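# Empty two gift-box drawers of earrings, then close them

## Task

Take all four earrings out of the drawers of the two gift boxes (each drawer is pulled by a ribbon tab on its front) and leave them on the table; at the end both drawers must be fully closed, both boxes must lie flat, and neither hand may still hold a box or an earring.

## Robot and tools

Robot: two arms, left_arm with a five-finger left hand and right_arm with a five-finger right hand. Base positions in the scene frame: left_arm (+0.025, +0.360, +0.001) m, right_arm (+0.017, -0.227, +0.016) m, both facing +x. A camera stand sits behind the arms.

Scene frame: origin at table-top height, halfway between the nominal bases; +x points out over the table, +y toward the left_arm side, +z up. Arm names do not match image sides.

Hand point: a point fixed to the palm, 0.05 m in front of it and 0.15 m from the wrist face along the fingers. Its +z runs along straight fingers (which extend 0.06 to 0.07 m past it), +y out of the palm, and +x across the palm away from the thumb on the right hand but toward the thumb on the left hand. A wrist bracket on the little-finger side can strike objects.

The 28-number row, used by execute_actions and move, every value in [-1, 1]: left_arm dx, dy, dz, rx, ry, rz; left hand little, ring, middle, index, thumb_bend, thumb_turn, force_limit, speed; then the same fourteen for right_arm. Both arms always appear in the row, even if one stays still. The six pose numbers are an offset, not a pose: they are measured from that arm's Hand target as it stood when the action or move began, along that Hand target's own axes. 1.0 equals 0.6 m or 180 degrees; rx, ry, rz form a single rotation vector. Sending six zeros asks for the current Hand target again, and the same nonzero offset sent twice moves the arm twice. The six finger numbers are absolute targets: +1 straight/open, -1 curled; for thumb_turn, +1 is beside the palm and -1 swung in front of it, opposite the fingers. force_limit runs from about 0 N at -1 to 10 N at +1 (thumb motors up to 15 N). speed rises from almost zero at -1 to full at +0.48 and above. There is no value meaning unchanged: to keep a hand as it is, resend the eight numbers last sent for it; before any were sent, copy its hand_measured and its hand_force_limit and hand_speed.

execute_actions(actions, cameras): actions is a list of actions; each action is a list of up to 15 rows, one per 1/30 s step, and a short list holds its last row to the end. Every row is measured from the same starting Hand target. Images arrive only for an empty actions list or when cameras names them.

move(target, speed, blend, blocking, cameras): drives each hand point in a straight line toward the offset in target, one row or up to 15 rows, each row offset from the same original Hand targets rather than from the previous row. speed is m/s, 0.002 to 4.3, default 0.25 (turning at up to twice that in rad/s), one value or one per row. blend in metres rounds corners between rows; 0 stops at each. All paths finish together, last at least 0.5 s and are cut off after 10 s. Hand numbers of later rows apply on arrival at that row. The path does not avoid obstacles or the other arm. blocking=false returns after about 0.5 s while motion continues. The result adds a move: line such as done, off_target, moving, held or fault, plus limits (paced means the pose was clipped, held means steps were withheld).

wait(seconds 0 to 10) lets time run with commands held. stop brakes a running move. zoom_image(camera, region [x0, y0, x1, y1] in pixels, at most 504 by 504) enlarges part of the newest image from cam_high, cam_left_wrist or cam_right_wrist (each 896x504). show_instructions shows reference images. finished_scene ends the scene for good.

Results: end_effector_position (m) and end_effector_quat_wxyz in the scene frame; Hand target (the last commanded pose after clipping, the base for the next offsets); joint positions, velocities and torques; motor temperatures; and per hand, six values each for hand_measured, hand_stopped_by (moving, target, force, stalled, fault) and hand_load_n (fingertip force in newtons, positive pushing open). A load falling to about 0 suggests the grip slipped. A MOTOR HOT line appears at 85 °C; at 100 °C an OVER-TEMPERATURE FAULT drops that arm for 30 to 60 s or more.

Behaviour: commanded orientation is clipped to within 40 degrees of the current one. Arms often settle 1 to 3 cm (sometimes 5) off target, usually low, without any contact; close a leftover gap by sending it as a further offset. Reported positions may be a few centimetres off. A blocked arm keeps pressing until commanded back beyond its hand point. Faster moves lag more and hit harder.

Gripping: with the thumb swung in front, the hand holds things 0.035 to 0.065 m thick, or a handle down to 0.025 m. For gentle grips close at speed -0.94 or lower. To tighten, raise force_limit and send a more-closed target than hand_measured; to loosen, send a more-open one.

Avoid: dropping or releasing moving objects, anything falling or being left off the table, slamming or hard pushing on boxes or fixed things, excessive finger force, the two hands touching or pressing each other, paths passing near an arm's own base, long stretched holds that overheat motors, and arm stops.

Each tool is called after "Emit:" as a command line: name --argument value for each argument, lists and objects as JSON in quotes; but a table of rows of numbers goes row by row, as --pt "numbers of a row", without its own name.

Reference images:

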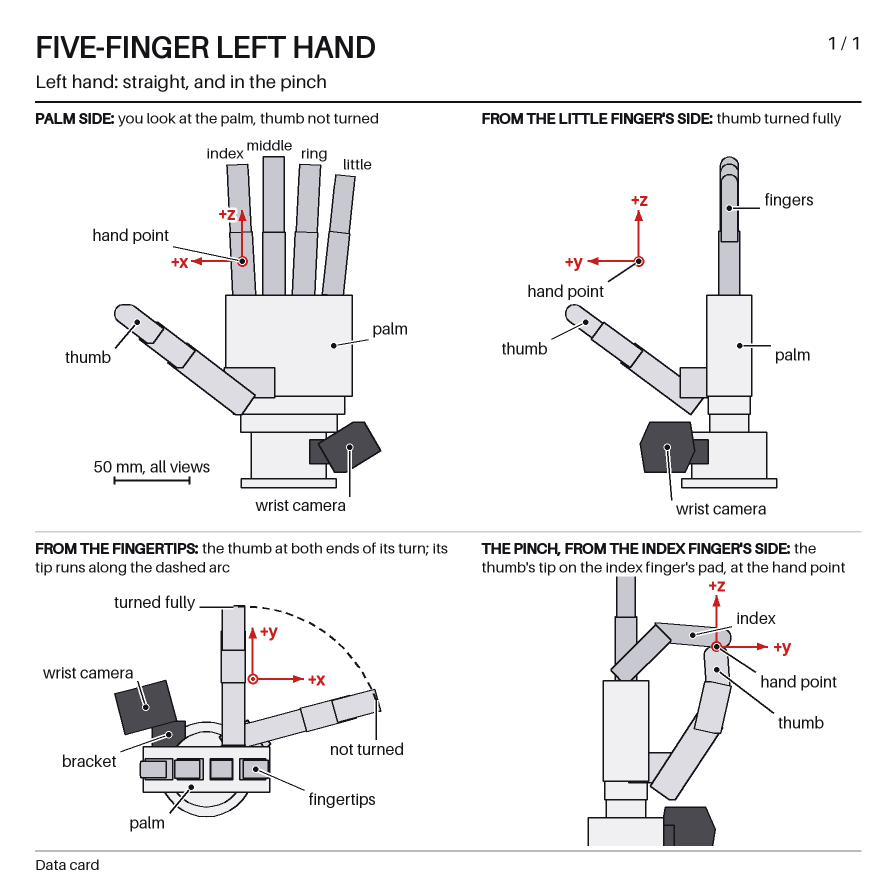

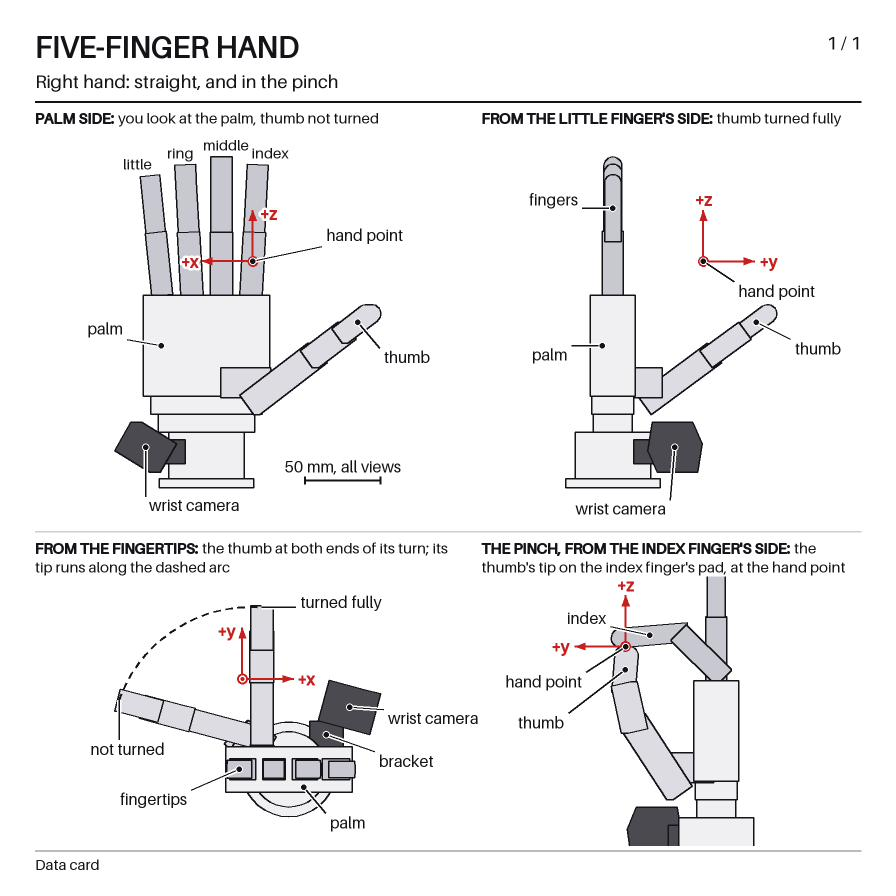

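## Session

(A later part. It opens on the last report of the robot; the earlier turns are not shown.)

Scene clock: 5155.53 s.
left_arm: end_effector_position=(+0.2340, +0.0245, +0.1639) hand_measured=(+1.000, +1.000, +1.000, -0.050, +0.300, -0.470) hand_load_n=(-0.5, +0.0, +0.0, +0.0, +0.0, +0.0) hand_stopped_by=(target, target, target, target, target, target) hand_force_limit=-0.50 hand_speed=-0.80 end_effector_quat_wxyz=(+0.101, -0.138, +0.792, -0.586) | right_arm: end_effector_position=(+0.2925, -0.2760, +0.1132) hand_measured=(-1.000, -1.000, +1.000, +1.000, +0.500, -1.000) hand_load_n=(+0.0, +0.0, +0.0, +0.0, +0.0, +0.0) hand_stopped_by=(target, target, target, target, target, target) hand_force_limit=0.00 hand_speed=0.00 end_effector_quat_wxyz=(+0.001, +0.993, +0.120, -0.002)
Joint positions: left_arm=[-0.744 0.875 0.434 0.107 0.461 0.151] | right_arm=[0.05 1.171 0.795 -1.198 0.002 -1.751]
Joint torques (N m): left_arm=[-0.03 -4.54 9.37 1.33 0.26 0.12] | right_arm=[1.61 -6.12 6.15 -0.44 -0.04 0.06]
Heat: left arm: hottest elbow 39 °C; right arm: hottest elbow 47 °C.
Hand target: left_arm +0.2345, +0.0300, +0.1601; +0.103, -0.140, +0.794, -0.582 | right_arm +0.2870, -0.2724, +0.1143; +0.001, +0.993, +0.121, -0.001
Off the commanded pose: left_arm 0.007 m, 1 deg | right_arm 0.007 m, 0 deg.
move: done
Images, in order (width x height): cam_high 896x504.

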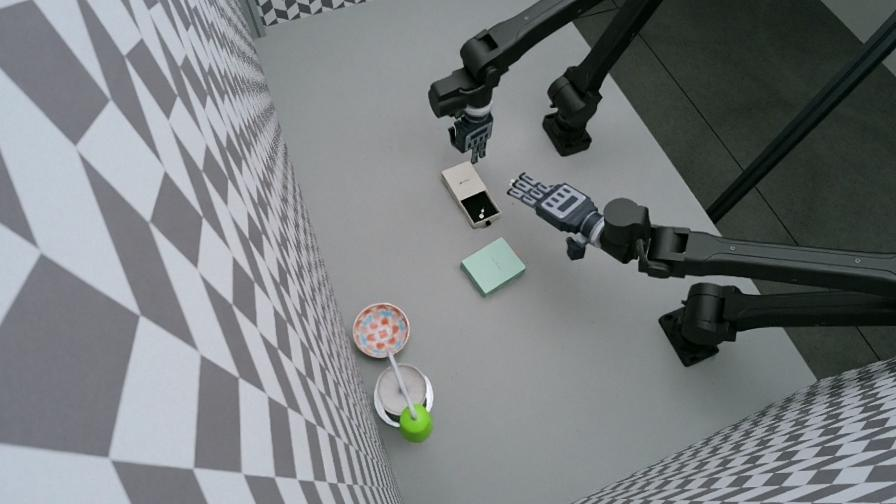

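Emit:
move --pt "0 0 0 0 0 0 1 1 1 -0.05 0.3 -0.47 -0.5 -0.8 -0.0158 -0.002 0 0 0 0 -1 -1 1 1 0.5 -1 0 0" --pt "0 0 0 0 0 0 1 1 1 -0.05 0.3 -0.47 -0.5 -0.8 -0.0158 -0.002 0.02 0 0 0 -1 -1 1 1 0.5 -1 0 0" --speed '[0.05,0.05]' --cameras '["cam_high"]'

Emit:
zoom_image --camera "cam_high" --region '[420, 120, 540, 220]'

Scene clock: 5185.20 s.
left_arm: end_effector_position=(+0.2340, +0.0245, +0.1639) hand_measured=(+1.000, +1.000, +1.000, -0.050, +0.300, -0.470) hand_load_n=(+0.0, +0.0, +0.0, +0.0, +0.0, +0.0) hand_stopped_by=(target, target, target, target, target, target) hand_force_limit=-0.50 hand_speed=-0.80 end_effector_quat_wxyz=(+0.101, -0.138, +0.792, -0.586) | right_arm: end_effector_position=(+0.2776, -0.2768, +0.1034) hand_measured=(-1.000, -1.000, +1.000, +1.000, +0.500, -1.000) hand_load_n=(+0.0, +0.0, +0.0, +0.0, +0.0, +0.0) hand_stopped_by=(target, target, target, target, target, target) hand_force_limit=0.00 hand_speed=0.00 end_effector_quat_wxyz=(+0.001, +0.993, +0.120, -0.005)
Joint positions: left_arm=[-0.744 0.875 0.434 0.107 0.461 0.151] | right_arm=[0.051 1.144 0.746 -1.184 0.002 -1.751]
Joint torques (N m): left_arm=[0.09 -4.66 9.31 1.21 0.28 0.13] | right_arm=[1.55 -4.78 6.42 0.17 -0.04 0.04]
Heat: left arm: hottest elbow 39 °C; right arm: hottest elbow 46 °C.
Hand target: left_arm +0.2345, +0.0300, +0.1601; +0.103, -0.140, +0.794, -0.582 | right_arm +0.2776, -0.2734, +0.1024; +0.001, +0.993, +0.121, -0.001
Off the commanded pose: left_arm 0.007 m, 1 deg | right_arm 0.003 m, 0 deg.
move: done
Images, in order (width x height): cam_high 896x504.

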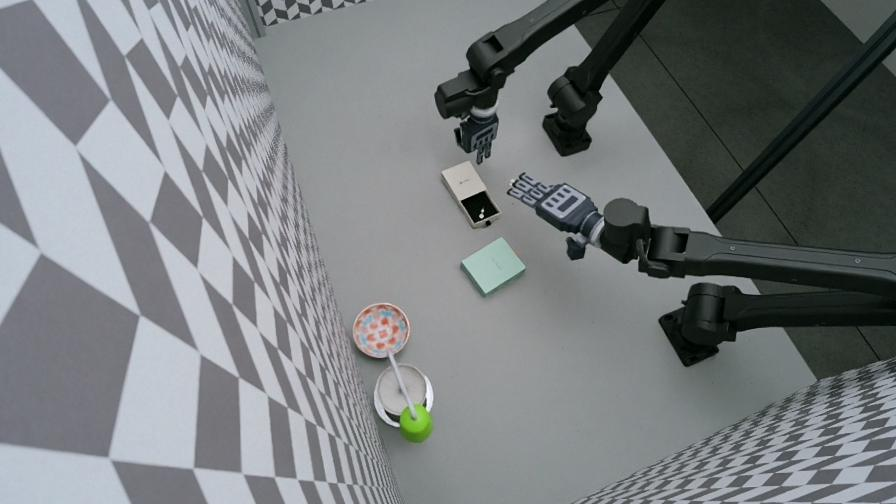

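Scaled by 4.200 from the camera's 896x504 image, which has a finer 1280x720 frame.

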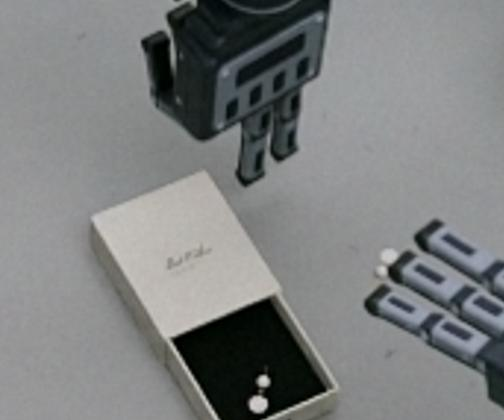

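Emit:
move --pt "0 0 0 0 0 0 1 1 1 -0.05 0.3 -0.47 -0.5 -0.8 0 0 0.027 0 0 0 -1 -1 1 1 0.5 -1 0 0" --pt "0 0 0 0 0 0 1 1 1 -0.05 0.3 -0.47 -0.5 -0.8 0.0282 0.007 0.027 0 0 0 -1 -1 1 1 0.5 -1 0 0" --pt "0 0 0 0 0 0 1 1 1 -0.05 0.3 -0.47 -0.5 -0.8 0.0895 0.0308 0.027 0 0 0 -1 -1 1 1 0.5 -1 0 0" --speed '[0.05,0.05,0.05]' --blend '[0,0.005,0]' --cameras '["cam_high"]'

Emit:
zoom_image --camera "cam_high" --region '[420, 120, 540, 240]'

Scene clock: 5213.87 s.
left_arm: end_effector_position=(+0.2340, +0.0245, +0.1639) hand_measured=(+1.000, +1.000, +1.000, -0.050, +0.300, -0.470) hand_load_n=(+0.0, +0.0, +0.0, +0.0, +0.0, +0.0) hand_stopped_by=(target, target, target, target, target, target) hand_force_limit=-0.50 hand_speed=-0.80 end_effector_quat_wxyz=(+0.101, -0.138, +0.792, -0.586) | right_arm: end_effector_position=(+0.3021, -0.2757, +0.0764) hand_measured=(-1.000, -1.000, +1.000, +1.000, +0.500, -1.000) hand_load_n=(+0.0, +0.0, +0.0, +0.0, +0.0, +0.0) hand_stopped_by=(target, target, target, target, target, target) hand_force_limit=0.00 hand_speed=0.00 end_effector_quat_wxyz=(-0.001, +0.992, +0.122, -0.032)
Joint positions: left_arm=[-0.744 0.875 0.434 0.107 0.461 0.151] | right_arm=[0.049 1.295 0.785 -1.124 0.002 -1.756]
Joint torques (N m): left_arm=[-0.03 -4.78 9.39 1.21 0.27 0.15] | right_arm=[-0.15 -4.31 10.51 0.77 0.02 -0.2]
Motor temperatures (°C): left_arm=[26 28 39 26 27 25] | right_arm=[26 28 45 25 27 26]
Heat: left arm: hottest elbow 39 °C; right arm: hottest elbow 45 °C.
Hand target: left_arm +0.2345, +0.0300, +0.1601; +0.103, -0.140, +0.794, -0.582 | right_arm +0.3341, -0.2785, +0.0861; +0.001, +0.993, +0.121, -0.001
Off the commanded pose: left_arm 0.007 m, 1 deg | right_arm 0.034 m, 3 deg.
move: off_target (right_arm)
Images, in order (width x height): cam_high 896x504.

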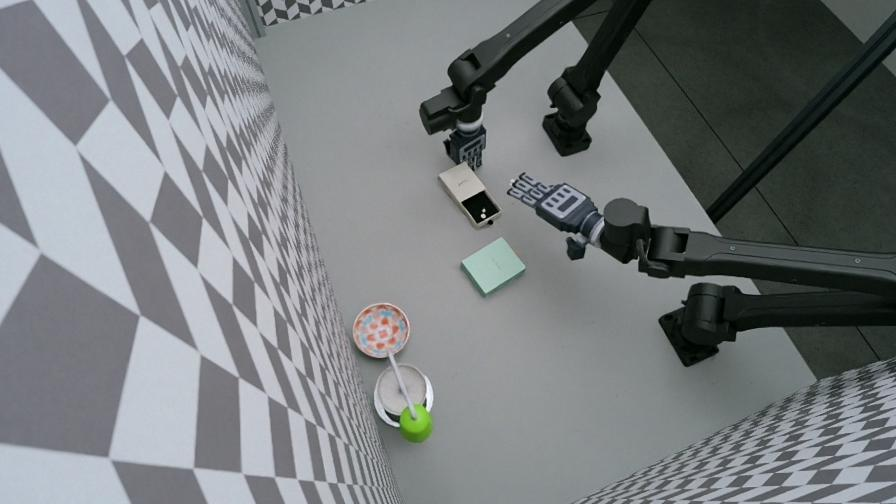

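Scaled by 4.200 from the camera's 896x504 image, which has a finer 1280x720 frame.

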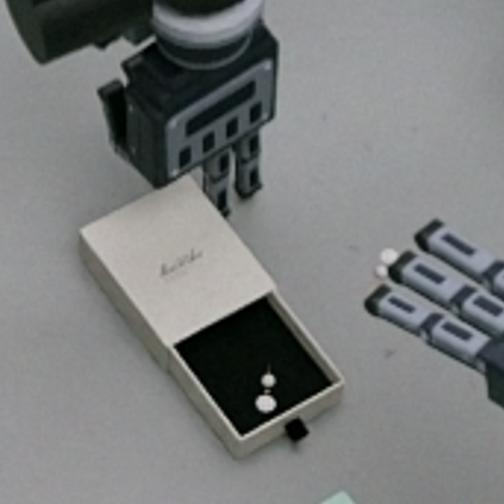

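Emit:
move --target '[0,0,0,0,0,0,1,1,1,-0.05,0.3,-0.47,-0.5,-0.8,-0.02,0,-0.022,0,0,0,-1,-1,1,1,0.5,-1,0,0]' --speed 0.04 --cameras '["cam_high"]'

Emit:
zoom_image --camera "cam_high" --region '[420, 120, 540, 240]'

Scene clock: 5222.97 s.
left_arm: end_effector_position=(+0.2340, +0.0245, +0.1639) hand_measured=(+1.000, +1.000, +1.000, -0.050, +0.300, -0.470) hand_load_n=(+0.0, +0.0, +0.0, +0.0, +0.0, +0.0) hand_stopped_by=(target, target, target, target, target, target) hand_force_limit=-0.50 hand_speed=-0.80 end_effector_quat_wxyz=(+0.101, -0.138, +0.792, -0.586) | right_arm: end_effector_position=(+0.3003, -0.2783, +0.0781) hand_measured=(-1.000, -1.000, +1.000, +1.000, +0.500, -1.000) hand_load_n=(+0.0, +0.0, +0.0, +0.0, +0.0, +0.0) hand_stopped_by=(target, target, target, target, target, target) hand_force_limit=0.00 hand_speed=0.00 end_effector_quat_wxyz=(-0.002, +0.992, +0.122, -0.033)
Joint positions: left_arm=[-0.744 0.875 0.434 0.107 0.461 0.151] | right_arm=[0.04 1.289 0.785 -1.133 0.001 -1.764]
Joint torques (N m): left_arm=[-0.21 -4.66 9.4 1.2 0.26 0.12] | right_arm=[-0.09 -7.47 10.06 -0.61 0.07 -0.17]
Heat: left arm: hottest elbow 39 °C; right arm: hottest elbow 47 °C.
Hand target: left_arm +0.2345, +0.0300, +0.1601; +0.103, -0.140, +0.794, -0.582 | right_arm +0.3225, -0.2814, +0.0993; +0.001, +0.993, +0.121, -0.001
Off the commanded pose: left_arm 0.007 m, 1 deg | right_arm 0.031 m, 4 deg.
move: off_target (right_arm)
Images, in order (width x height): cam_high 896x504.

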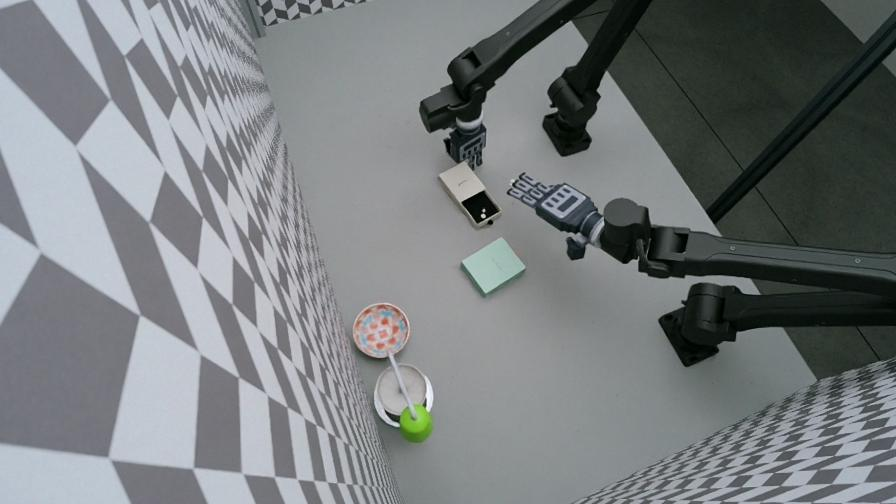

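Scaled by 4.200 from the camera's 896x504 image, which has a finer 1280x720 frame.

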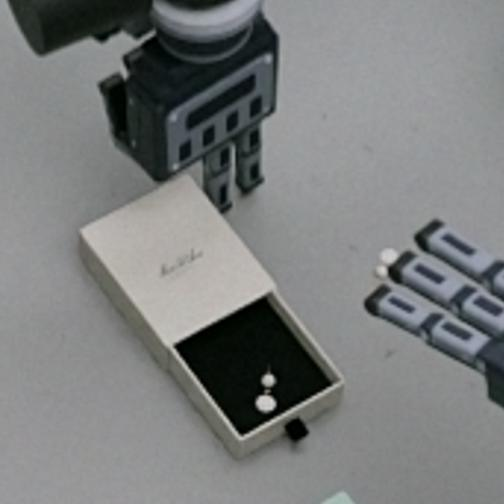

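Emit:
move --target '[0,0,0,0,0,0,1,1,1,-0.05,0.3,-0.47,-0.5,-0.8,-0.03,0,-0.015,0,0,0,-1,-1,1,1,0.5,-1,0,0]' --speed 0.04

Scene clock: 5231.63 s.
left_arm: end_effector_position=(+0.2340, +0.0245, +0.1639) hand_measured=(+1.000, +1.000, +1.000, -0.050, +0.300, -0.470) hand_load_n=(+0.0, +0.0, +0.0, +0.0, +0.0, +0.0) hand_stopped_by=(target, target, target, target, target, target) hand_force_limit=-0.50 hand_speed=-0.80 end_effector_quat_wxyz=(+0.101, -0.138, +0.792, -0.586) | right_arm: end_effector_position=(+0.2946, -0.2820, +0.0948) hand_measured=(-1.000, -1.000, +1.000, +1.000, +0.500, -1.000) hand_load_n=(+0.0, +0.0, +0.0, +0.0, +0.0, +0.0) hand_stopped_by=(target, target, target, target, target, target) hand_force_limit=0.00 hand_speed=0.00 end_effector_quat_wxyz=(-0.001, +0.992, +0.122, -0.020)
Joint positions: left_arm=[-0.744 0.875 0.434 0.107 0.461 0.151] | right_arm=[0.029 1.228 0.785 -1.168 0.001 -1.776]
Joint torques (N m): left_arm=[0.09 -4.66 9.36 1.33 0.26 0.13] | right_arm=[-0.09 -6.77 8.55 -0.5 0.04 -0.18]
Heat: left arm: hottest elbow 39 °C; right arm: hottest elbow 47 °C.
Hand target: left_arm +0.2345, +0.0300, +0.1601; +0.103, -0.140, +0.794, -0.582 | right_arm +0.3051, -0.2857, +0.1084; +0.001, +0.993, +0.121, -0.001
Off the commanded pose: left_arm 0.007 m, 1 deg | right_arm 0.017 m, 2 deg.
move: off_target (right_arm)

Emit:
move --pt "0 0 0 0 0 0 1 1 1 -0.05 0.3 -0.47 -0.5 -0.8 0.0753 0.0169 0.006 0 0 0 -1 -1 1 1 0.5 -1 0 0" --pt "0 0 0 0 0 0 1 1 1 -0.05 0.3 -0.47 -0.5 -0.8 0.1433 0.005 0.006 0 0 0 -1 -1 1 1 0.5 -1 0 0" --speed '[0.05,0.05]' --blend '[0.005,0]' --cameras '["cam_high"]'

Emit:
zoom_image --camera "cam_high" --region '[400, 120, 540, 240]'

Scene clock: 5262.27 s.
left_arm: end_effector_position=(+0.2340, +0.0245, +0.1639) hand_measured=(+1.000, +1.000, +1.000, -0.050, +0.300, -0.470) hand_load_n=(+0.0, +0.0, +0.0, -0.5, +0.0, +0.0) hand_stopped_by=(target, target, target, target, target, target) hand_force_limit=-0.50 hand_speed=-0.80 end_effector_quat_wxyz=(+0.101, -0.138, +0.792, -0.586) | right_arm: end_effector_position=(+0.3612, -0.2741, +0.0907) hand_measured=(-1.000, -1.000, +1.000, +1.000, +0.500, -1.000) hand_load_n=(+0.0, +0.0, +0.0, +0.0, +0.0, +0.0) hand_stopped_by=(target, target, target, target, target, target) hand_force_limit=0.00 hand_speed=0.00 end_effector_quat_wxyz=(-0.001, +0.992, +0.121, -0.028)
Joint positions: left_arm=[-0.744 0.875 0.434 0.107 0.461 0.151] | right_arm=[0.044 1.426 0.955 -1.155 0.001 -1.759]
Joint torques (N m): left_arm=[-0.21 -4.37 9.33 1.17 0.29 0.14] | right_arm=[1.67 -6.65 10.95 -0.01 -0.02 0.06]
Heat: left arm: hottest elbow 39 °C; right arm: hottest elbow 48 °C.
Hand target: left_arm +0.2345, +0.0300, +0.1601; +0.103, -0.140, +0.794, -0.582 | right_arm +0.3891, -0.2680, +0.1045; +0.001, +0.993, +0.121, -0.002
Off the commanded pose: left_arm 0.007 m, 1 deg | right_arm 0.032 m, 3 deg.
move: off_target (right_arm)
Images, in order (width x height): cam_high 896x504.

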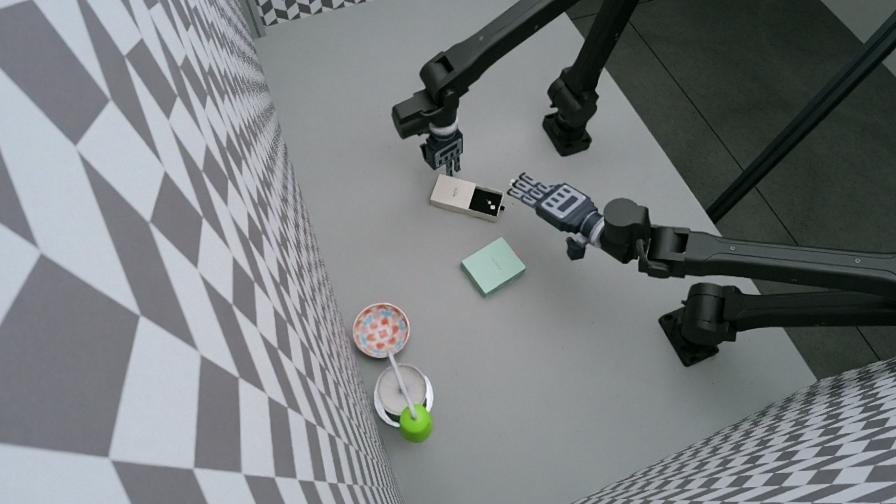

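Scaled by 3.600 from the camera's 896x504 image, which has a finer 1280x720 frame.

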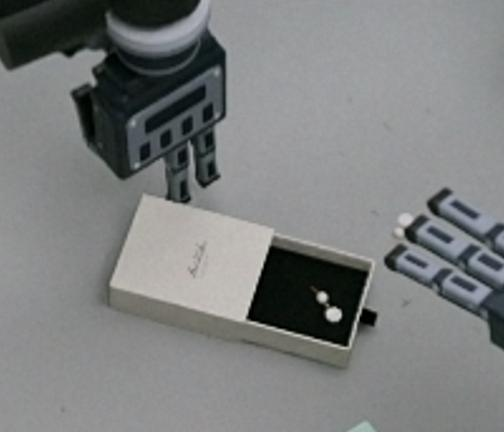

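Emit:
move --pt "0 0 0 0 0 0 1 1 1 -0.05 0.3 -0.47 -0.5 -0.8 0.0528 -0.0227 0 0 0 0 -1 -1 1 1 0.5 -1 0 0" --pt "0 0 0 0 0 0 1 1 1 -0.05 0.3 -0.47 -0.5 -0.8 0.08 -0.045 0 0 0 0 -1 -1 1 1 0.5 -1 0 0" --speed '[0.05,0.05]' --blend '[0.005,0]' --cameras '["cam_high"]'

Emit:
zoom_image --camera "cam_high" --region '[400, 120, 540, 240]'

Scene clock: 5288.23 s.
left_arm: end_effector_position=(+0.2340, +0.0245, +0.1639) hand_measured=(+1.000, +1.000, +1.000, -0.050, +0.300, -0.470) hand_load_n=(+0.0, +0.0, +0.0, +0.0, +0.0, +0.0) hand_stopped_by=(target, target, target, target, target, target) hand_force_limit=-0.50 hand_speed=-0.80 end_effector_quat_wxyz=(+0.101, -0.138, +0.792, -0.586) | right_arm: end_effector_position=(+0.4052, -0.2383, +0.0907) hand_measured=(-1.000, -1.000, +1.000, +1.000, +0.500, -1.000) hand_load_n=(+0.0, +0.0, +0.0, +0.0, +0.0, +0.0) hand_stopped_by=(target, target, target, target, target, target) hand_force_limit=0.00 hand_speed=0.00 end_effector_quat_wxyz=(+0.001, +0.992, +0.121, -0.022)
Joint positions: left_arm=[-0.744 0.875 0.434 0.107 0.461 0.151] | right_arm=[0.126 1.536 1.076 -1.155 0.001 -1.678]
Joint torques (N m): left_arm=[-0.03 -4.72 9.33 1.22 0.27 0.14] | right_arm=[1.49 -8.18 11.03 -0.44 -0.02 0.08]
Heat: left arm: hottest elbow 39 °C; right arm: hottest elbow 48 °C.
Hand target: left_arm +0.2345, +0.0300, +0.1601; +0.103, -0.140, +0.794, -0.582 | right_arm +0.4292, -0.2303, +0.1044; +0.001, +0.993, +0.121, -0.001
Off the commanded pose: left_arm 0.007 m, 1 deg | right_arm 0.029 m, 2 deg.
move: off_target (right_arm)
Images, in order (width x height): cam_high 896x504.

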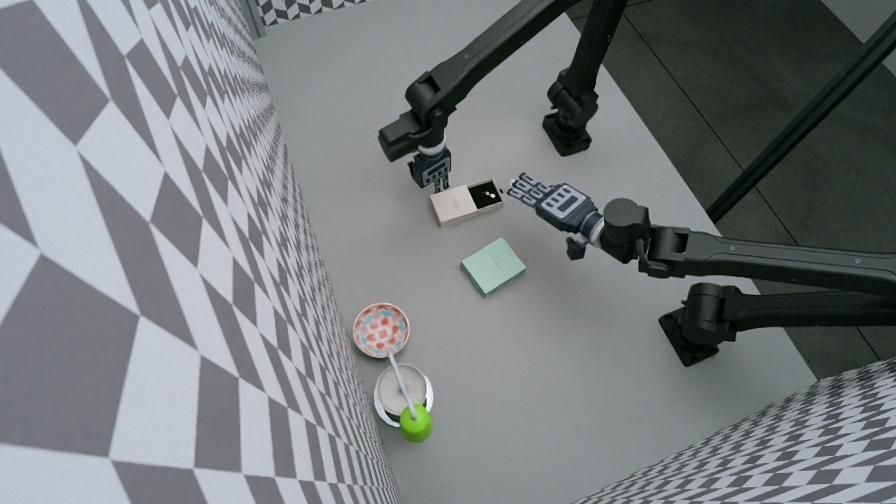

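Scaled by 3.600 from the camera's 896x504 image, which has a finer 1280x720 frame.

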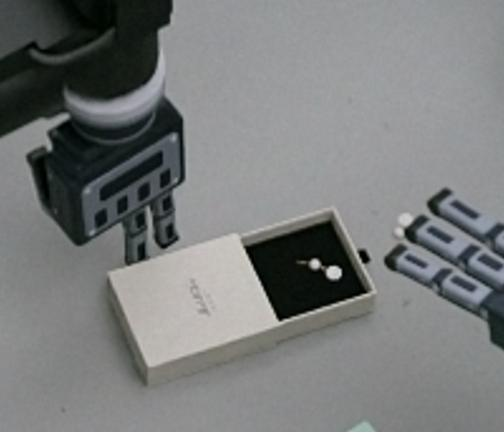

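Emit:
move --pt "0 0 0 0 0 0 1 1 1 -0.08 0.3 1 -0.5 -0.2 -0.012 0.0485 0 0 0 0 -1 -1 1 1 0.5 -1 0 0" --pt "-0.0556 0.0515 0.2513 0 0.0974 0.0307 1 1 1 -0.08 0.3 1 -0.5 -0.2 -0.02 0.09 -0.1 0 0 0 -1 -1 1 1 0.5 -1 0 0" --speed '[0.05,0.12]' --cameras '["cam_high","cam_left_wrist"]'

Scene clock: 5328.80 s.
left_arm: end_effector_position=(+0.2956, -0.0727, +0.0746) hand_measured=(+1.000, +1.000, +1.000, -0.080, +0.300, +1.000) hand_load_n=(+0.0, +0.0, +0.0, +0.0, +0.0, -0.5) hand_stopped_by=(target, target, target, target, target, target) hand_force_limit=-0.50 hand_speed=-0.20 end_effector_quat_wxyz=(-0.005, -0.022, +0.814, -0.580) | right_arm: end_effector_position=(+0.4074, -0.2809, +0.1345) hand_measured=(-1.000, -1.000, +1.000, +1.000, +0.500, -1.000) hand_load_n=(+0.0, +0.0, +0.0, +0.0, +0.0, +0.0) hand_stopped_by=(target, target, target, target, target, target) hand_force_limit=0.00 hand_speed=0.00 end_effector_quat_wxyz=(-0.003, +0.992, +0.122, -0.041)
Joint positions: left_arm=[-0.729 1.548 0.709 0.368 0.765 0.303] | right_arm=[0.021 1.513 1.171 -1.311 0.002 -1.783]
Joint torques (N m): left_arm=[-0.56 -9 11.43 1.89 0.43 0.15] | right_arm=[-0.09 -11.05 11.44 -0.61 0.02 -0.18]
Motor temperatures (°C): left_arm=[26 28 39 26 27 25] | right_arm=[26 28 52 25 27 26]
Heat: left arm: hottest elbow 39 °C; right arm: hottest elbow 52 °C.
Hand target: left_arm +0.3121, -0.0849, +0.0853; +0.009, -0.012, +0.806, -0.591 | right_arm +0.4308, -0.2855, +0.1645; +0.001, +0.993, +0.121, -0.001
Off the commanded pose: left_arm 0.023 m, 3 deg | right_arm 0.038 m, 5 deg.
move: off_target (left_arm, right_arm)
camera_calibration:
cam_left_wrist: T_world_to_cam=[[-0.207931, -0.321339, 0.923854, -0.0320662], [-0.892681, 0.448444, -0.0449347, 0.314406], [-0.399858, -0.83405, -0.380098, 0.198266], [0, 0, 0, 1]] pos_world=[0.353275, 0.0140656, 0.119113]
Images, in order (width x height): cam_high 896x504, cam_left_wrist 896x504.

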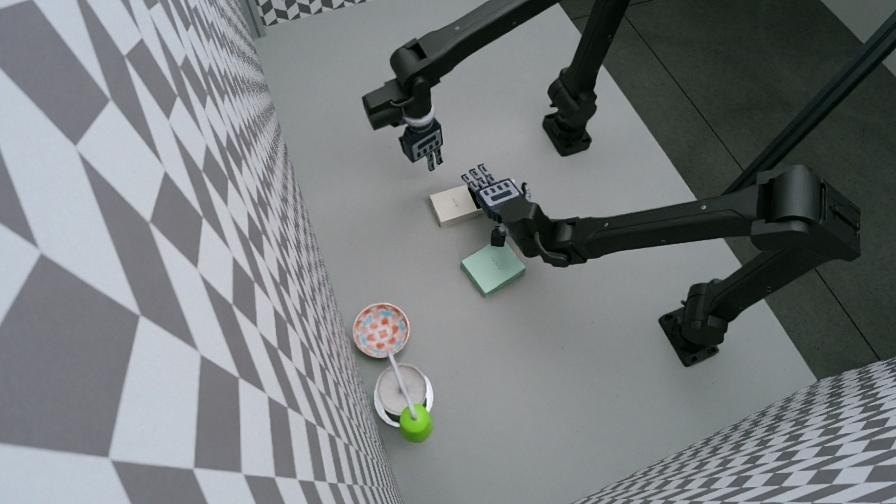

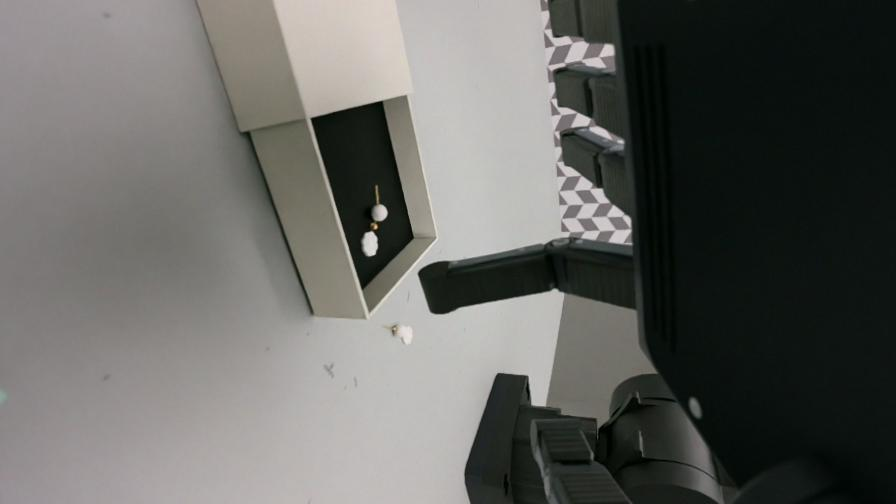

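Emit:
zoom_image --camera "cam_left_wrist" --region '[240, 80, 480, 350]'

Scaled by 1.867 from the camera's 896x504 image, which has a finer 1280x720 frame.

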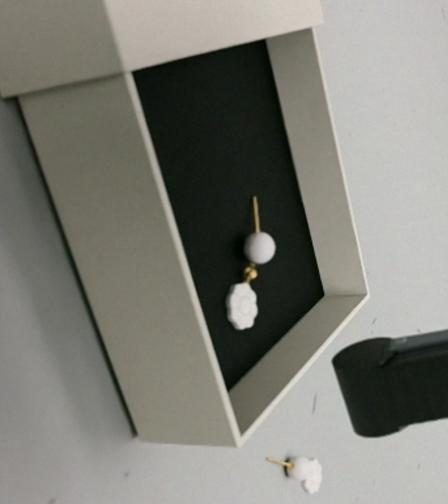

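Emit:
move --target '[-0.0068,0.0186,-0.0587,0,0,0,1,1,1,-0.08,0.3,1,-0.5,-0.2,-0.02,0.09,-0.1,0,0,0,-1,-1,1,1,0.5,-1,0,0]' --speed 0.06

Scene clock: 5394.87 s.
left_arm: end_effector_position=(+0.3143, -0.0545, +0.0858) hand_measured=(+1.000, +1.000, +1.000, -0.080, +0.300, +1.000) hand_load_n=(+0.0, +0.0, +0.0, +0.0, +0.0, +0.0) hand_stopped_by=(target, target, target, target, target, target) hand_force_limit=-0.50 hand_speed=-0.20 end_effector_quat_wxyz=(+0.007, -0.009, +0.805, -0.593) | right_arm: end_effector_position=(+0.4134, -0.3341, +0.1925) hand_measured=(-1.000, -1.000, +1.000, +1.000, +0.500, -1.000) hand_load_n=(+0.0, +0.0, +0.0, +0.0, +0.0, +0.0) hand_stopped_by=(target, target, target, target, target, target) hand_force_limit=0.00 hand_speed=0.00 end_effector_quat_wxyz=(-0.007, +0.992, +0.121, -0.041)
Joint positions: left_arm=[-0.662 1.528 0.709 0.362 0.833 0.349] | right_arm=[-0.107 1.493 1.308 -1.468 0.004 -1.911]
Joint torques (N m): left_arm=[0.03 -11.11 6.89 0.98 0.46 0.11] | right_arm=[-0.03 -11.16 12.01 -0.59 -0.04 -0.19]
Heat: left arm: hottest elbow 41 °C; right arm: hottest elbow 54 °C.
Hand target: left_arm +0.3149, -0.0479, +0.0853; +0.009, -0.012, +0.806, -0.591 | right_arm +0.4323, -0.3406, +0.2245; +0.001, +0.993, +0.121, -0.001
Off the commanded pose: left_arm 0.007 m, 0 deg | right_arm 0.038 m, 5 deg.
move: off_target (right_arm)

Emit:
move --pt "0.0266 0.0007 -0.0024 0 0 0 1 1 1 -0.08 0.3 1 -0.5 -0.2 0 0 0 0 0 0 -1 -1 1 1 0.5 -1 0 0" --pt "0.0266 0.0881 0.0252 0 0 0 1 1 1 -0.08 0.3 1 -0.5 -0.2 0 0 0 0 0 0 -1 -1 1 1 0.5 -1 0 0" --speed 0.06 --cameras '["cam_high","cam_left_wrist"]'

Scene clock: 5411.60 s.
left_arm: end_effector_position=(+0.3050, -0.0455, +0.0379) hand_measured=(+1.000, +1.000, +1.000, -0.080, +0.300, +1.000) hand_load_n=(+0.0, -0.5, +0.0, +0.0, +0.0, +0.0) hand_stopped_by=(target, target, target, target, target, target) hand_force_limit=-0.50 hand_speed=-0.20 end_effector_quat_wxyz=(+0.015, -0.010, +0.805, -0.594) | right_arm: end_effector_position=(+0.4134, -0.3341, +0.1924) hand_measured=(-1.000, -1.000, +1.000, +1.000, +0.500, -1.000) hand_load_n=(+0.0, +0.0, +0.0, +0.0, +0.0, +0.0) hand_stopped_by=(target, target, target, target, target, target) hand_force_limit=0.00 hand_speed=0.00 end_effector_quat_wxyz=(-0.007, +0.992, +0.121, -0.041)
Joint positions: left_arm=[-0.663 1.627 0.63 0.55 0.819 0.349] | right_arm=[-0.107 1.493 1.308 -1.468 0.004 -1.912]
Joint torques (N m): left_arm=[-1.32 -8.94 6.02 1.8 0.21 -0.01] | right_arm=[0.03 -11.16 12.01 -0.59 -0.05 -0.18]
Heat: left arm: hottest elbow 40 °C; right arm: hottest elbow 52 °C.
Hand target: left_arm +0.2989, -0.0469, +0.0303; +0.009, -0.011, +0.806, -0.591 | right_arm +0.4323, -0.3406, +0.2245; +0.001, +0.993, +0.121, -0.001
Off the commanded pose: left_arm 0.010 m, 1 deg | right_arm 0.038 m, 5 deg.
move: off_target (right_arm)
camera_calibration:
cam_left_wrist: T_world_to_cam=[[-0.250386, -0.292154, 0.923013, 0.0268633], [-0.89074, 0.44306, -0.101393, 0.310252], [-0.379327, -0.847552, -0.371169, 0.203593], [0, 0, 0, 1]] pos_world=[0.360309, 0.0429438, 0.0822298]
Images, in order (width x height): cam_high 896x504, cam_left_wrist 896x504.

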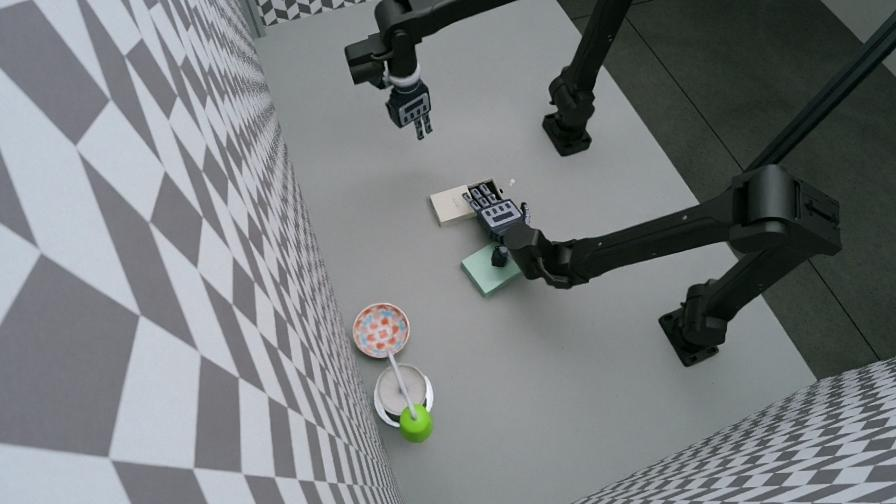

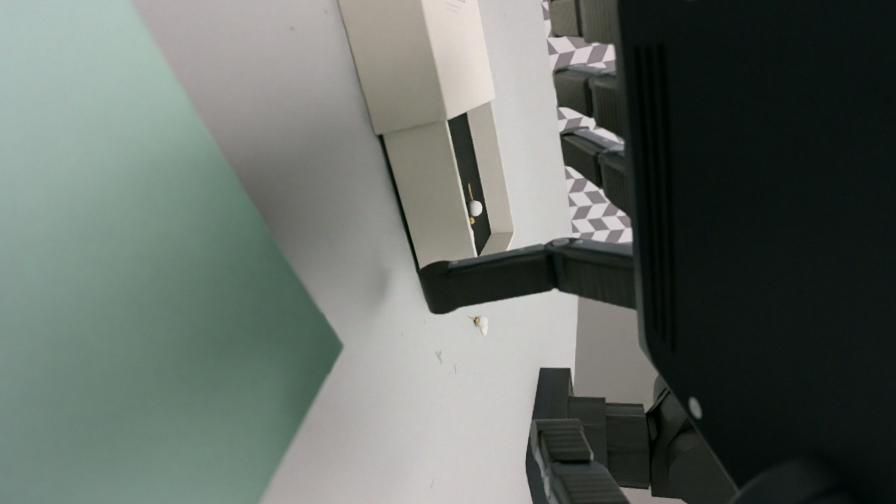

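Emit:
move --pt "0.0029 -0.0141 0.0446 0 0 0 1 1 1 -0.08 0.3 1 -0.5 -0.2 0 0 0 0 0 0 -1 -1 1 1 0.5 -1 0 0" --pt "0.016 -0.0285 0.0903 0 0 0 1 1 1 -0.08 0.3 1 -0.5 -0.2 0 0 0 0 0 0 -1 -1 1 1 0.5 -1 0 0" --speed 0.05 --blend '[0.005,0]' --cameras '["cam_high","cam_left_wrist"]'

Scene clock: 5467.93 s.
left_arm: end_effector_position=(+0.2833, -0.0887, +0.0243) hand_measured=(+1.000, +1.000, +1.000, -0.080, +0.300, +1.000) hand_load_n=(+0.0, +0.0, +0.0, +0.0, +0.0, +0.0) hand_stopped_by=(target, target, target, target, target, target) hand_force_limit=-0.50 hand_speed=-0.20 end_effector_quat_wxyz=(+0.004, -0.018, +0.813, -0.583) | right_arm: end_effector_position=(+0.4134, -0.3341, +0.1924) hand_measured=(-1.000, -1.000, +1.000, +1.000, +0.500, -1.000) hand_load_n=(+0.0, +0.0, +0.0, +0.0, -0.5, +0.0) hand_stopped_by=(target, target, target, target, target, target) hand_force_limit=0.00 hand_speed=0.00 end_effector_quat_wxyz=(-0.007, +0.992, +0.121, -0.041)
Joint positions: left_arm=[-0.783 1.689 0.672 0.579 0.711 0.282] | right_arm=[-0.107 1.493 1.308 -1.468 0.004 -1.912]
Joint torques (N m): left_arm=[-1.32 -9.99 9.84 1.95 0.15 -0.07] | right_arm=[-0.03 -11.16 12.03 -0.58 -0.05 -0.17]
Heat: left arm: hottest elbow 37 °C; right arm: hottest elbow 51 °C.
Hand target: left_arm +0.2911, -0.1040, +0.0303; +0.009, -0.011, +0.806, -0.591 | right_arm +0.4323, -0.3406, +0.2245; +0.001, +0.993, +0.121, -0.001
Off the commanded pose: left_arm 0.018 m, 2 deg | right_arm 0.038 m, 5 deg.
move: off_target (left_arm, right_arm)
camera_calibration:
cam_left_wrist: T_world_to_cam=[[-0.22562, -0.316807, 0.921265, 0.0121755], [-0.892738, 0.445815, -0.0653258, 0.308527], [-0.390018, -0.837187, -0.38341, 0.157968], [0, 0, 0, 1]] pos_world=[0.339792, -0.00144002, 0.0695045]
Images, in order (width x height): cam_high 896x504, cam_left_wrist 896x504.

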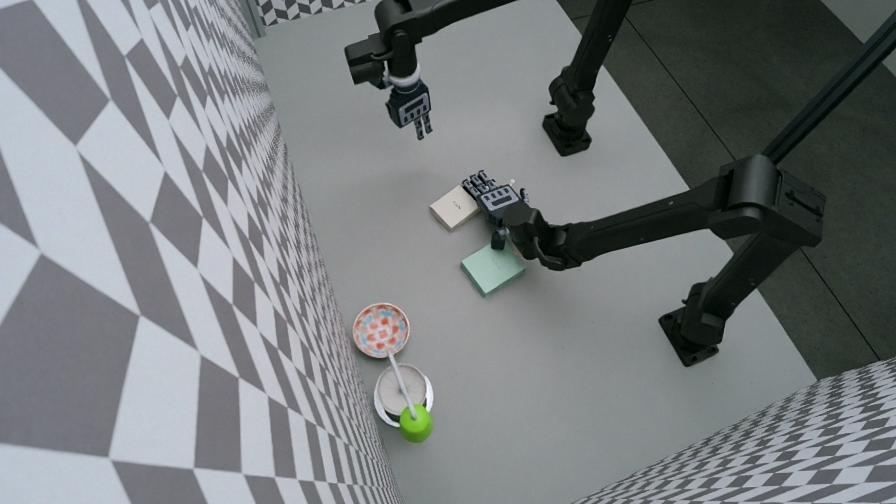

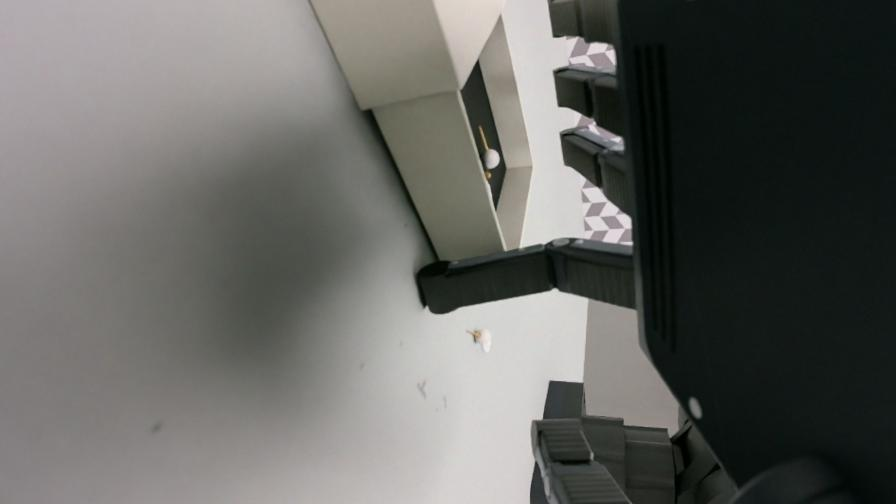

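Emit:
move --target '[-0.016,-0.006,-0.035,0,0,0,1,1,1,-0.08,0.3,1,-0.5,-0.2,0,0,0,0,0,0,-1,-1,1,1,0.5,-1,0,0]' --speed 0.05 --cameras '["cam_left_wrist"]'

Scene clock: 5475.10 s.
left_arm: end_effector_position=(+0.2880, -0.0801, +0.0285) hand_measured=(+1.000, +1.000, +1.000, -0.080, +0.300, +1.000) hand_load_n=(+0.0, +0.0, +0.5, +0.0, +0.0, +0.0) hand_stopped_by=(target, target, target, target, target, target) hand_force_limit=-0.50 hand_speed=-0.20 end_effector_quat_wxyz=(-0.002, -0.017, +0.812, -0.584) | right_arm: end_effector_position=(+0.4134, -0.3341, +0.1924) hand_measured=(-1.000, -1.000, +1.000, +1.000, +0.500, -1.000) hand_load_n=(+0.0, +0.0, +0.0, +0.0, +0.0, +0.0) hand_stopped_by=(target, target, target, target, target, target) hand_force_limit=0.00 hand_speed=0.00 end_effector_quat_wxyz=(-0.007, +0.992, +0.121, -0.041)
Joint positions: left_arm=[-0.754 1.676 0.672 0.556 0.748 0.292] | right_arm=[-0.107 1.493 1.308 -1.468 0.004 -1.912]
Joint torques (N m): left_arm=[-0.03 -11.93 8.68 1.18 0.4 0.12] | right_arm=[-0.09 -11.22 12.01 -0.59 -0.05 -0.18]
Heat: left arm: hottest elbow 37 °C; right arm: hottest elbow 51 °C.
Hand target: left_arm +0.3001, -0.0847, +0.0401; +0.009, -0.012, +0.806, -0.591 | right_arm +0.4323, -0.3406, +0.2245; +0.001, +0.993, +0.121, -0.001
Off the commanded pose: left_arm 0.017 m, 2 deg | right_arm 0.038 m, 5 deg.
move: off_target (left_arm, right_arm)
camera_calibration:
cam_left_wrist: T_world_to_cam=[[-0.219706, -0.31138, 0.924539, 0.0106353], [-0.889524, 0.453091, -0.058787, 0.308704], [-0.400595, -0.835315, -0.376527, 0.171582], [0, 0, 0, 1]] pos_world=[0.345671, 0.00676546, 0.0729201]
Images, in order (width x height): cam_left_wrist 896x504.

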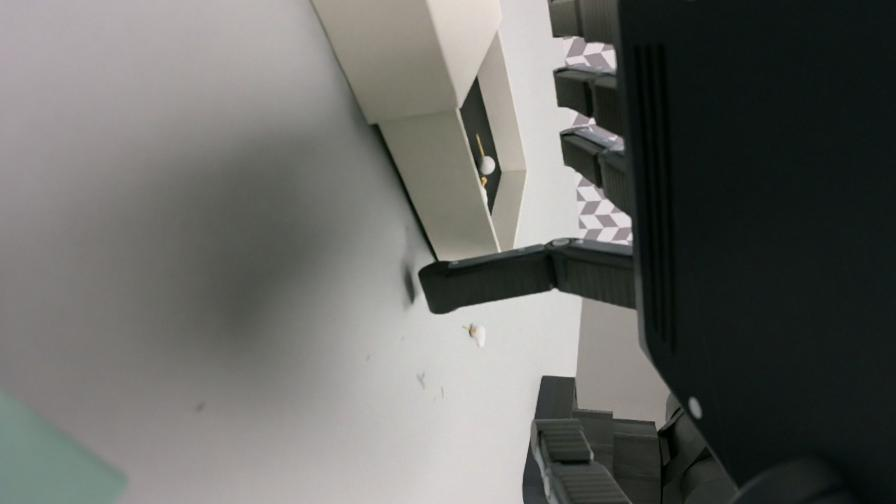

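Emit:
move --pt "0.0057 -0.0095 0.0412 0 0 0 1 1 1 -0.08 0.3 1 -0.5 -0.2 0 0 0 0 0 0 -1 -1 1 1 0.5 -1 0 0" --pt "0.002 -0.0242 0.0872 0 0 0 1 1 1 -0.08 0.3 1 -0.5 -0.2 0 0 0 0 0 0 -1 -1 1 1 0.5 -1 0 0" --speed 0.05 --blend '[0.005,0]' --cameras '["cam_left_wrist"]'

Scene clock: 5508.47 s.
left_arm: end_effector_position=(+0.2954, -0.1246, +0.0344) hand_measured=(+1.000, +1.000, +1.000, -0.080, +0.300, +1.000) hand_load_n=(+0.0, +0.0, +0.0, -0.5, +0.0, -0.5) hand_stopped_by=(target, target, target, target, target, target) hand_force_limit=-0.50 hand_speed=-0.20 end_effector_quat_wxyz=(+0.009, -0.014, +0.809, -0.587) | right_arm: end_effector_position=(+0.4134, -0.3341, +0.1924) hand_measured=(-1.000, -1.000, +1.000, +1.000, +0.500, -1.000) hand_load_n=(+0.0, +0.0, +0.0, +0.0, +0.0, +0.0) hand_stopped_by=(target, target, target, target, target, target) hand_force_limit=0.00 hand_speed=0.00 end_effector_quat_wxyz=(-0.007, +0.992, +0.121, -0.041)
Joint positions: left_arm=[-0.822 1.728 0.764 0.556 0.674 0.262] | right_arm=[-0.107 1.493 1.308 -1.468 0.004 -1.912]
Joint torques (N m): left_arm=[-1.44 -10.7 10.39 1.33 0.1 -0.06] | right_arm=[0.03 -11.11 12.04 -0.59 -0.06 -0.17]
Heat: left arm: hottest elbow 37 °C; right arm: hottest elbow 51 °C.
Hand target: left_arm +0.3007, -0.1390, +0.0382; +0.009, -0.012, +0.806, -0.591 | right_arm +0.4323, -0.3406, +0.2245; +0.001, +0.993, +0.121, -0.001
Off the commanded pose: left_arm 0.016 m, 1 deg | right_arm 0.038 m, 5 deg.
move: off_target (left_arm, right_arm)
camera_calibration:
cam_left_wrist: T_world_to_cam=[[-0.236832, -0.306502, 0.921937, -0.0011935], [-0.892188, 0.444251, -0.0814973, 0.336349], [-0.384592, -0.841842, -0.37867, 0.13416], [0, 0, 0, 1]] pos_world=[0.351401, -0.0368475, 0.0793142]
Images, in order (width x height): cam_left_wrist 896x504.

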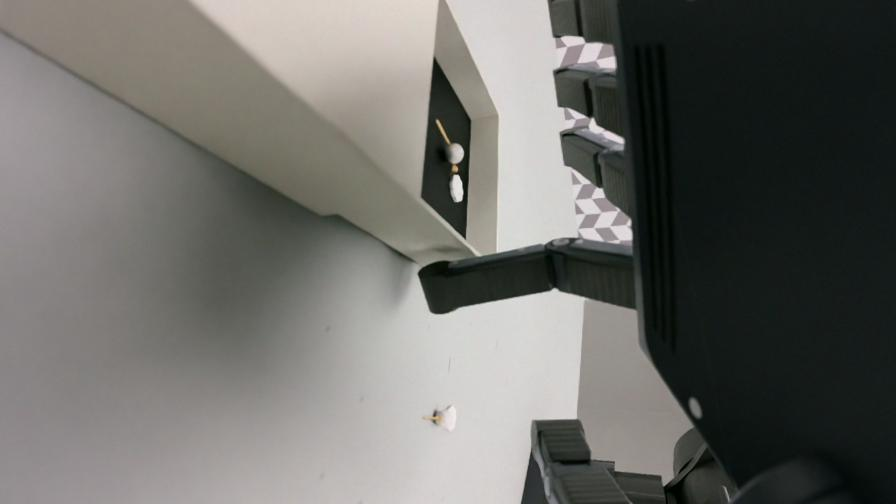

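Emit:
move --pt "0 -0.0843 -0.037 0 0 0 1 1 1 -0.08 0.3 1 -0.5 -0.2 0 0 0 0 0 0 -1 -1 1 1 0.5 -1 0 0" --pt "-0.0663 -0.0943 0.0563 0 0 0 1 1 1 -0.08 0.3 1 -0.5 -0.2 0 0 0 0 0 0 -1 -1 1 1 0.5 -1 0 0" --speed '[0.06,0.08]' --blend '[0.005,0]' --cameras '["cam_left_wrist","cam_high"]'

Scene clock: 5553.97 s.
left_arm: end_effector_position=(+0.3370, -0.1712, +0.0765) hand_measured=(+1.000, +1.000, +1.000, -0.080, +0.300, +1.000) hand_load_n=(+0.0, +0.0, +0.0, +0.0, +0.0, -0.5) hand_stopped_by=(target, target, target, target, target, target) hand_force_limit=-0.50 hand_speed=-0.20 end_effector_quat_wxyz=(+0.010, -0.015, +0.809, -0.587) | right_arm: end_effector_position=(+0.4134, -0.3341, +0.1924) hand_measured=(-1.000, -1.000, +1.000, +1.000, +0.500, -1.000) hand_load_n=(+0.0, +0.0, +0.0, +0.0, +0.0, +0.0) hand_stopped_by=(target, target, target, target, target, target) hand_force_limit=0.00 hand_speed=0.00 end_effector_quat_wxyz=(-0.007, +0.992, +0.121, -0.041)
Joint positions: left_arm=[-0.825 1.751 0.971 0.374 0.67 0.259] | right_arm=[-0.107 1.493 1.308 -1.468 0.004 -1.912]
Joint torques (N m): left_arm=[-1.61 -11.99 12.3 1.17 0.16 -0.04] | right_arm=[-0.03 -11.11 12.03 -0.61 -0.04 -0.18]
Heat: left arm: hottest elbow 38 °C; right arm: hottest elbow 52 °C.
Hand target: left_arm +0.3417, -0.1871, +0.0820; +0.009, -0.011, +0.806, -0.591 | right_arm +0.4323, -0.3406, +0.2245; +0.001, +0.993, +0.121, -0.001
Off the commanded pose: left_arm 0.017 m, 1 deg | right_arm 0.038 m, 5 deg.
move: off_target (left_arm, right_arm)
camera_calibration:
cam_left_wrist: T_world_to_cam=[[-0.236709, -0.306492, 0.921972, -0.0445067], [-0.892819, 0.44289, -0.0819937, 0.397572], [-0.383202, -0.842562, -0.378478, 0.126249], [0, 0, 0, 1]] pos_world=[0.392804, -0.0833491, 0.121415]
Images, in order (width x height): cam_high 896x504, cam_left_wrist 896x504.

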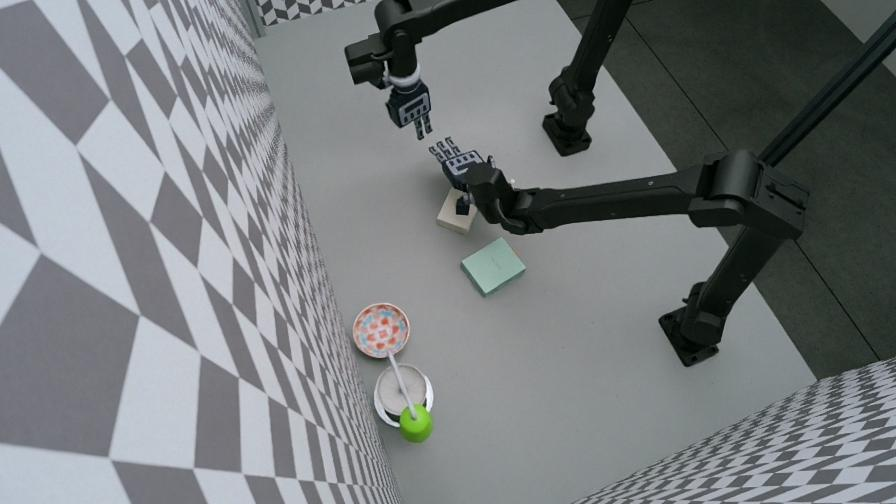

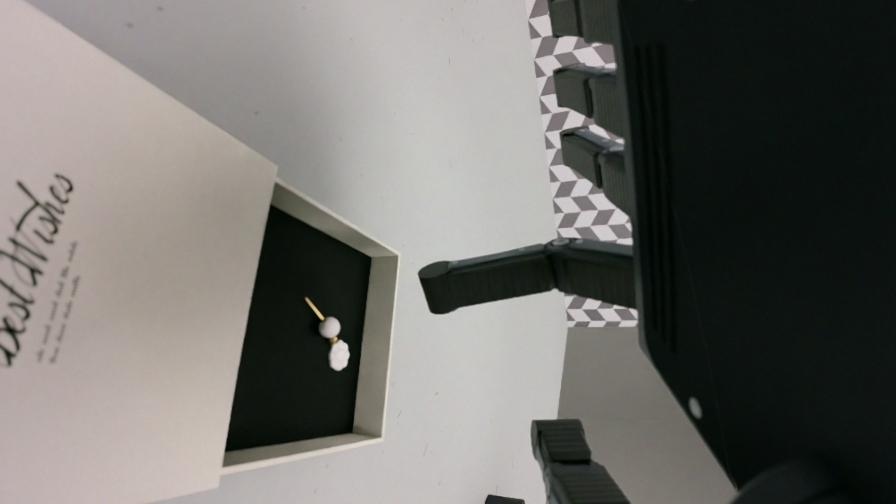

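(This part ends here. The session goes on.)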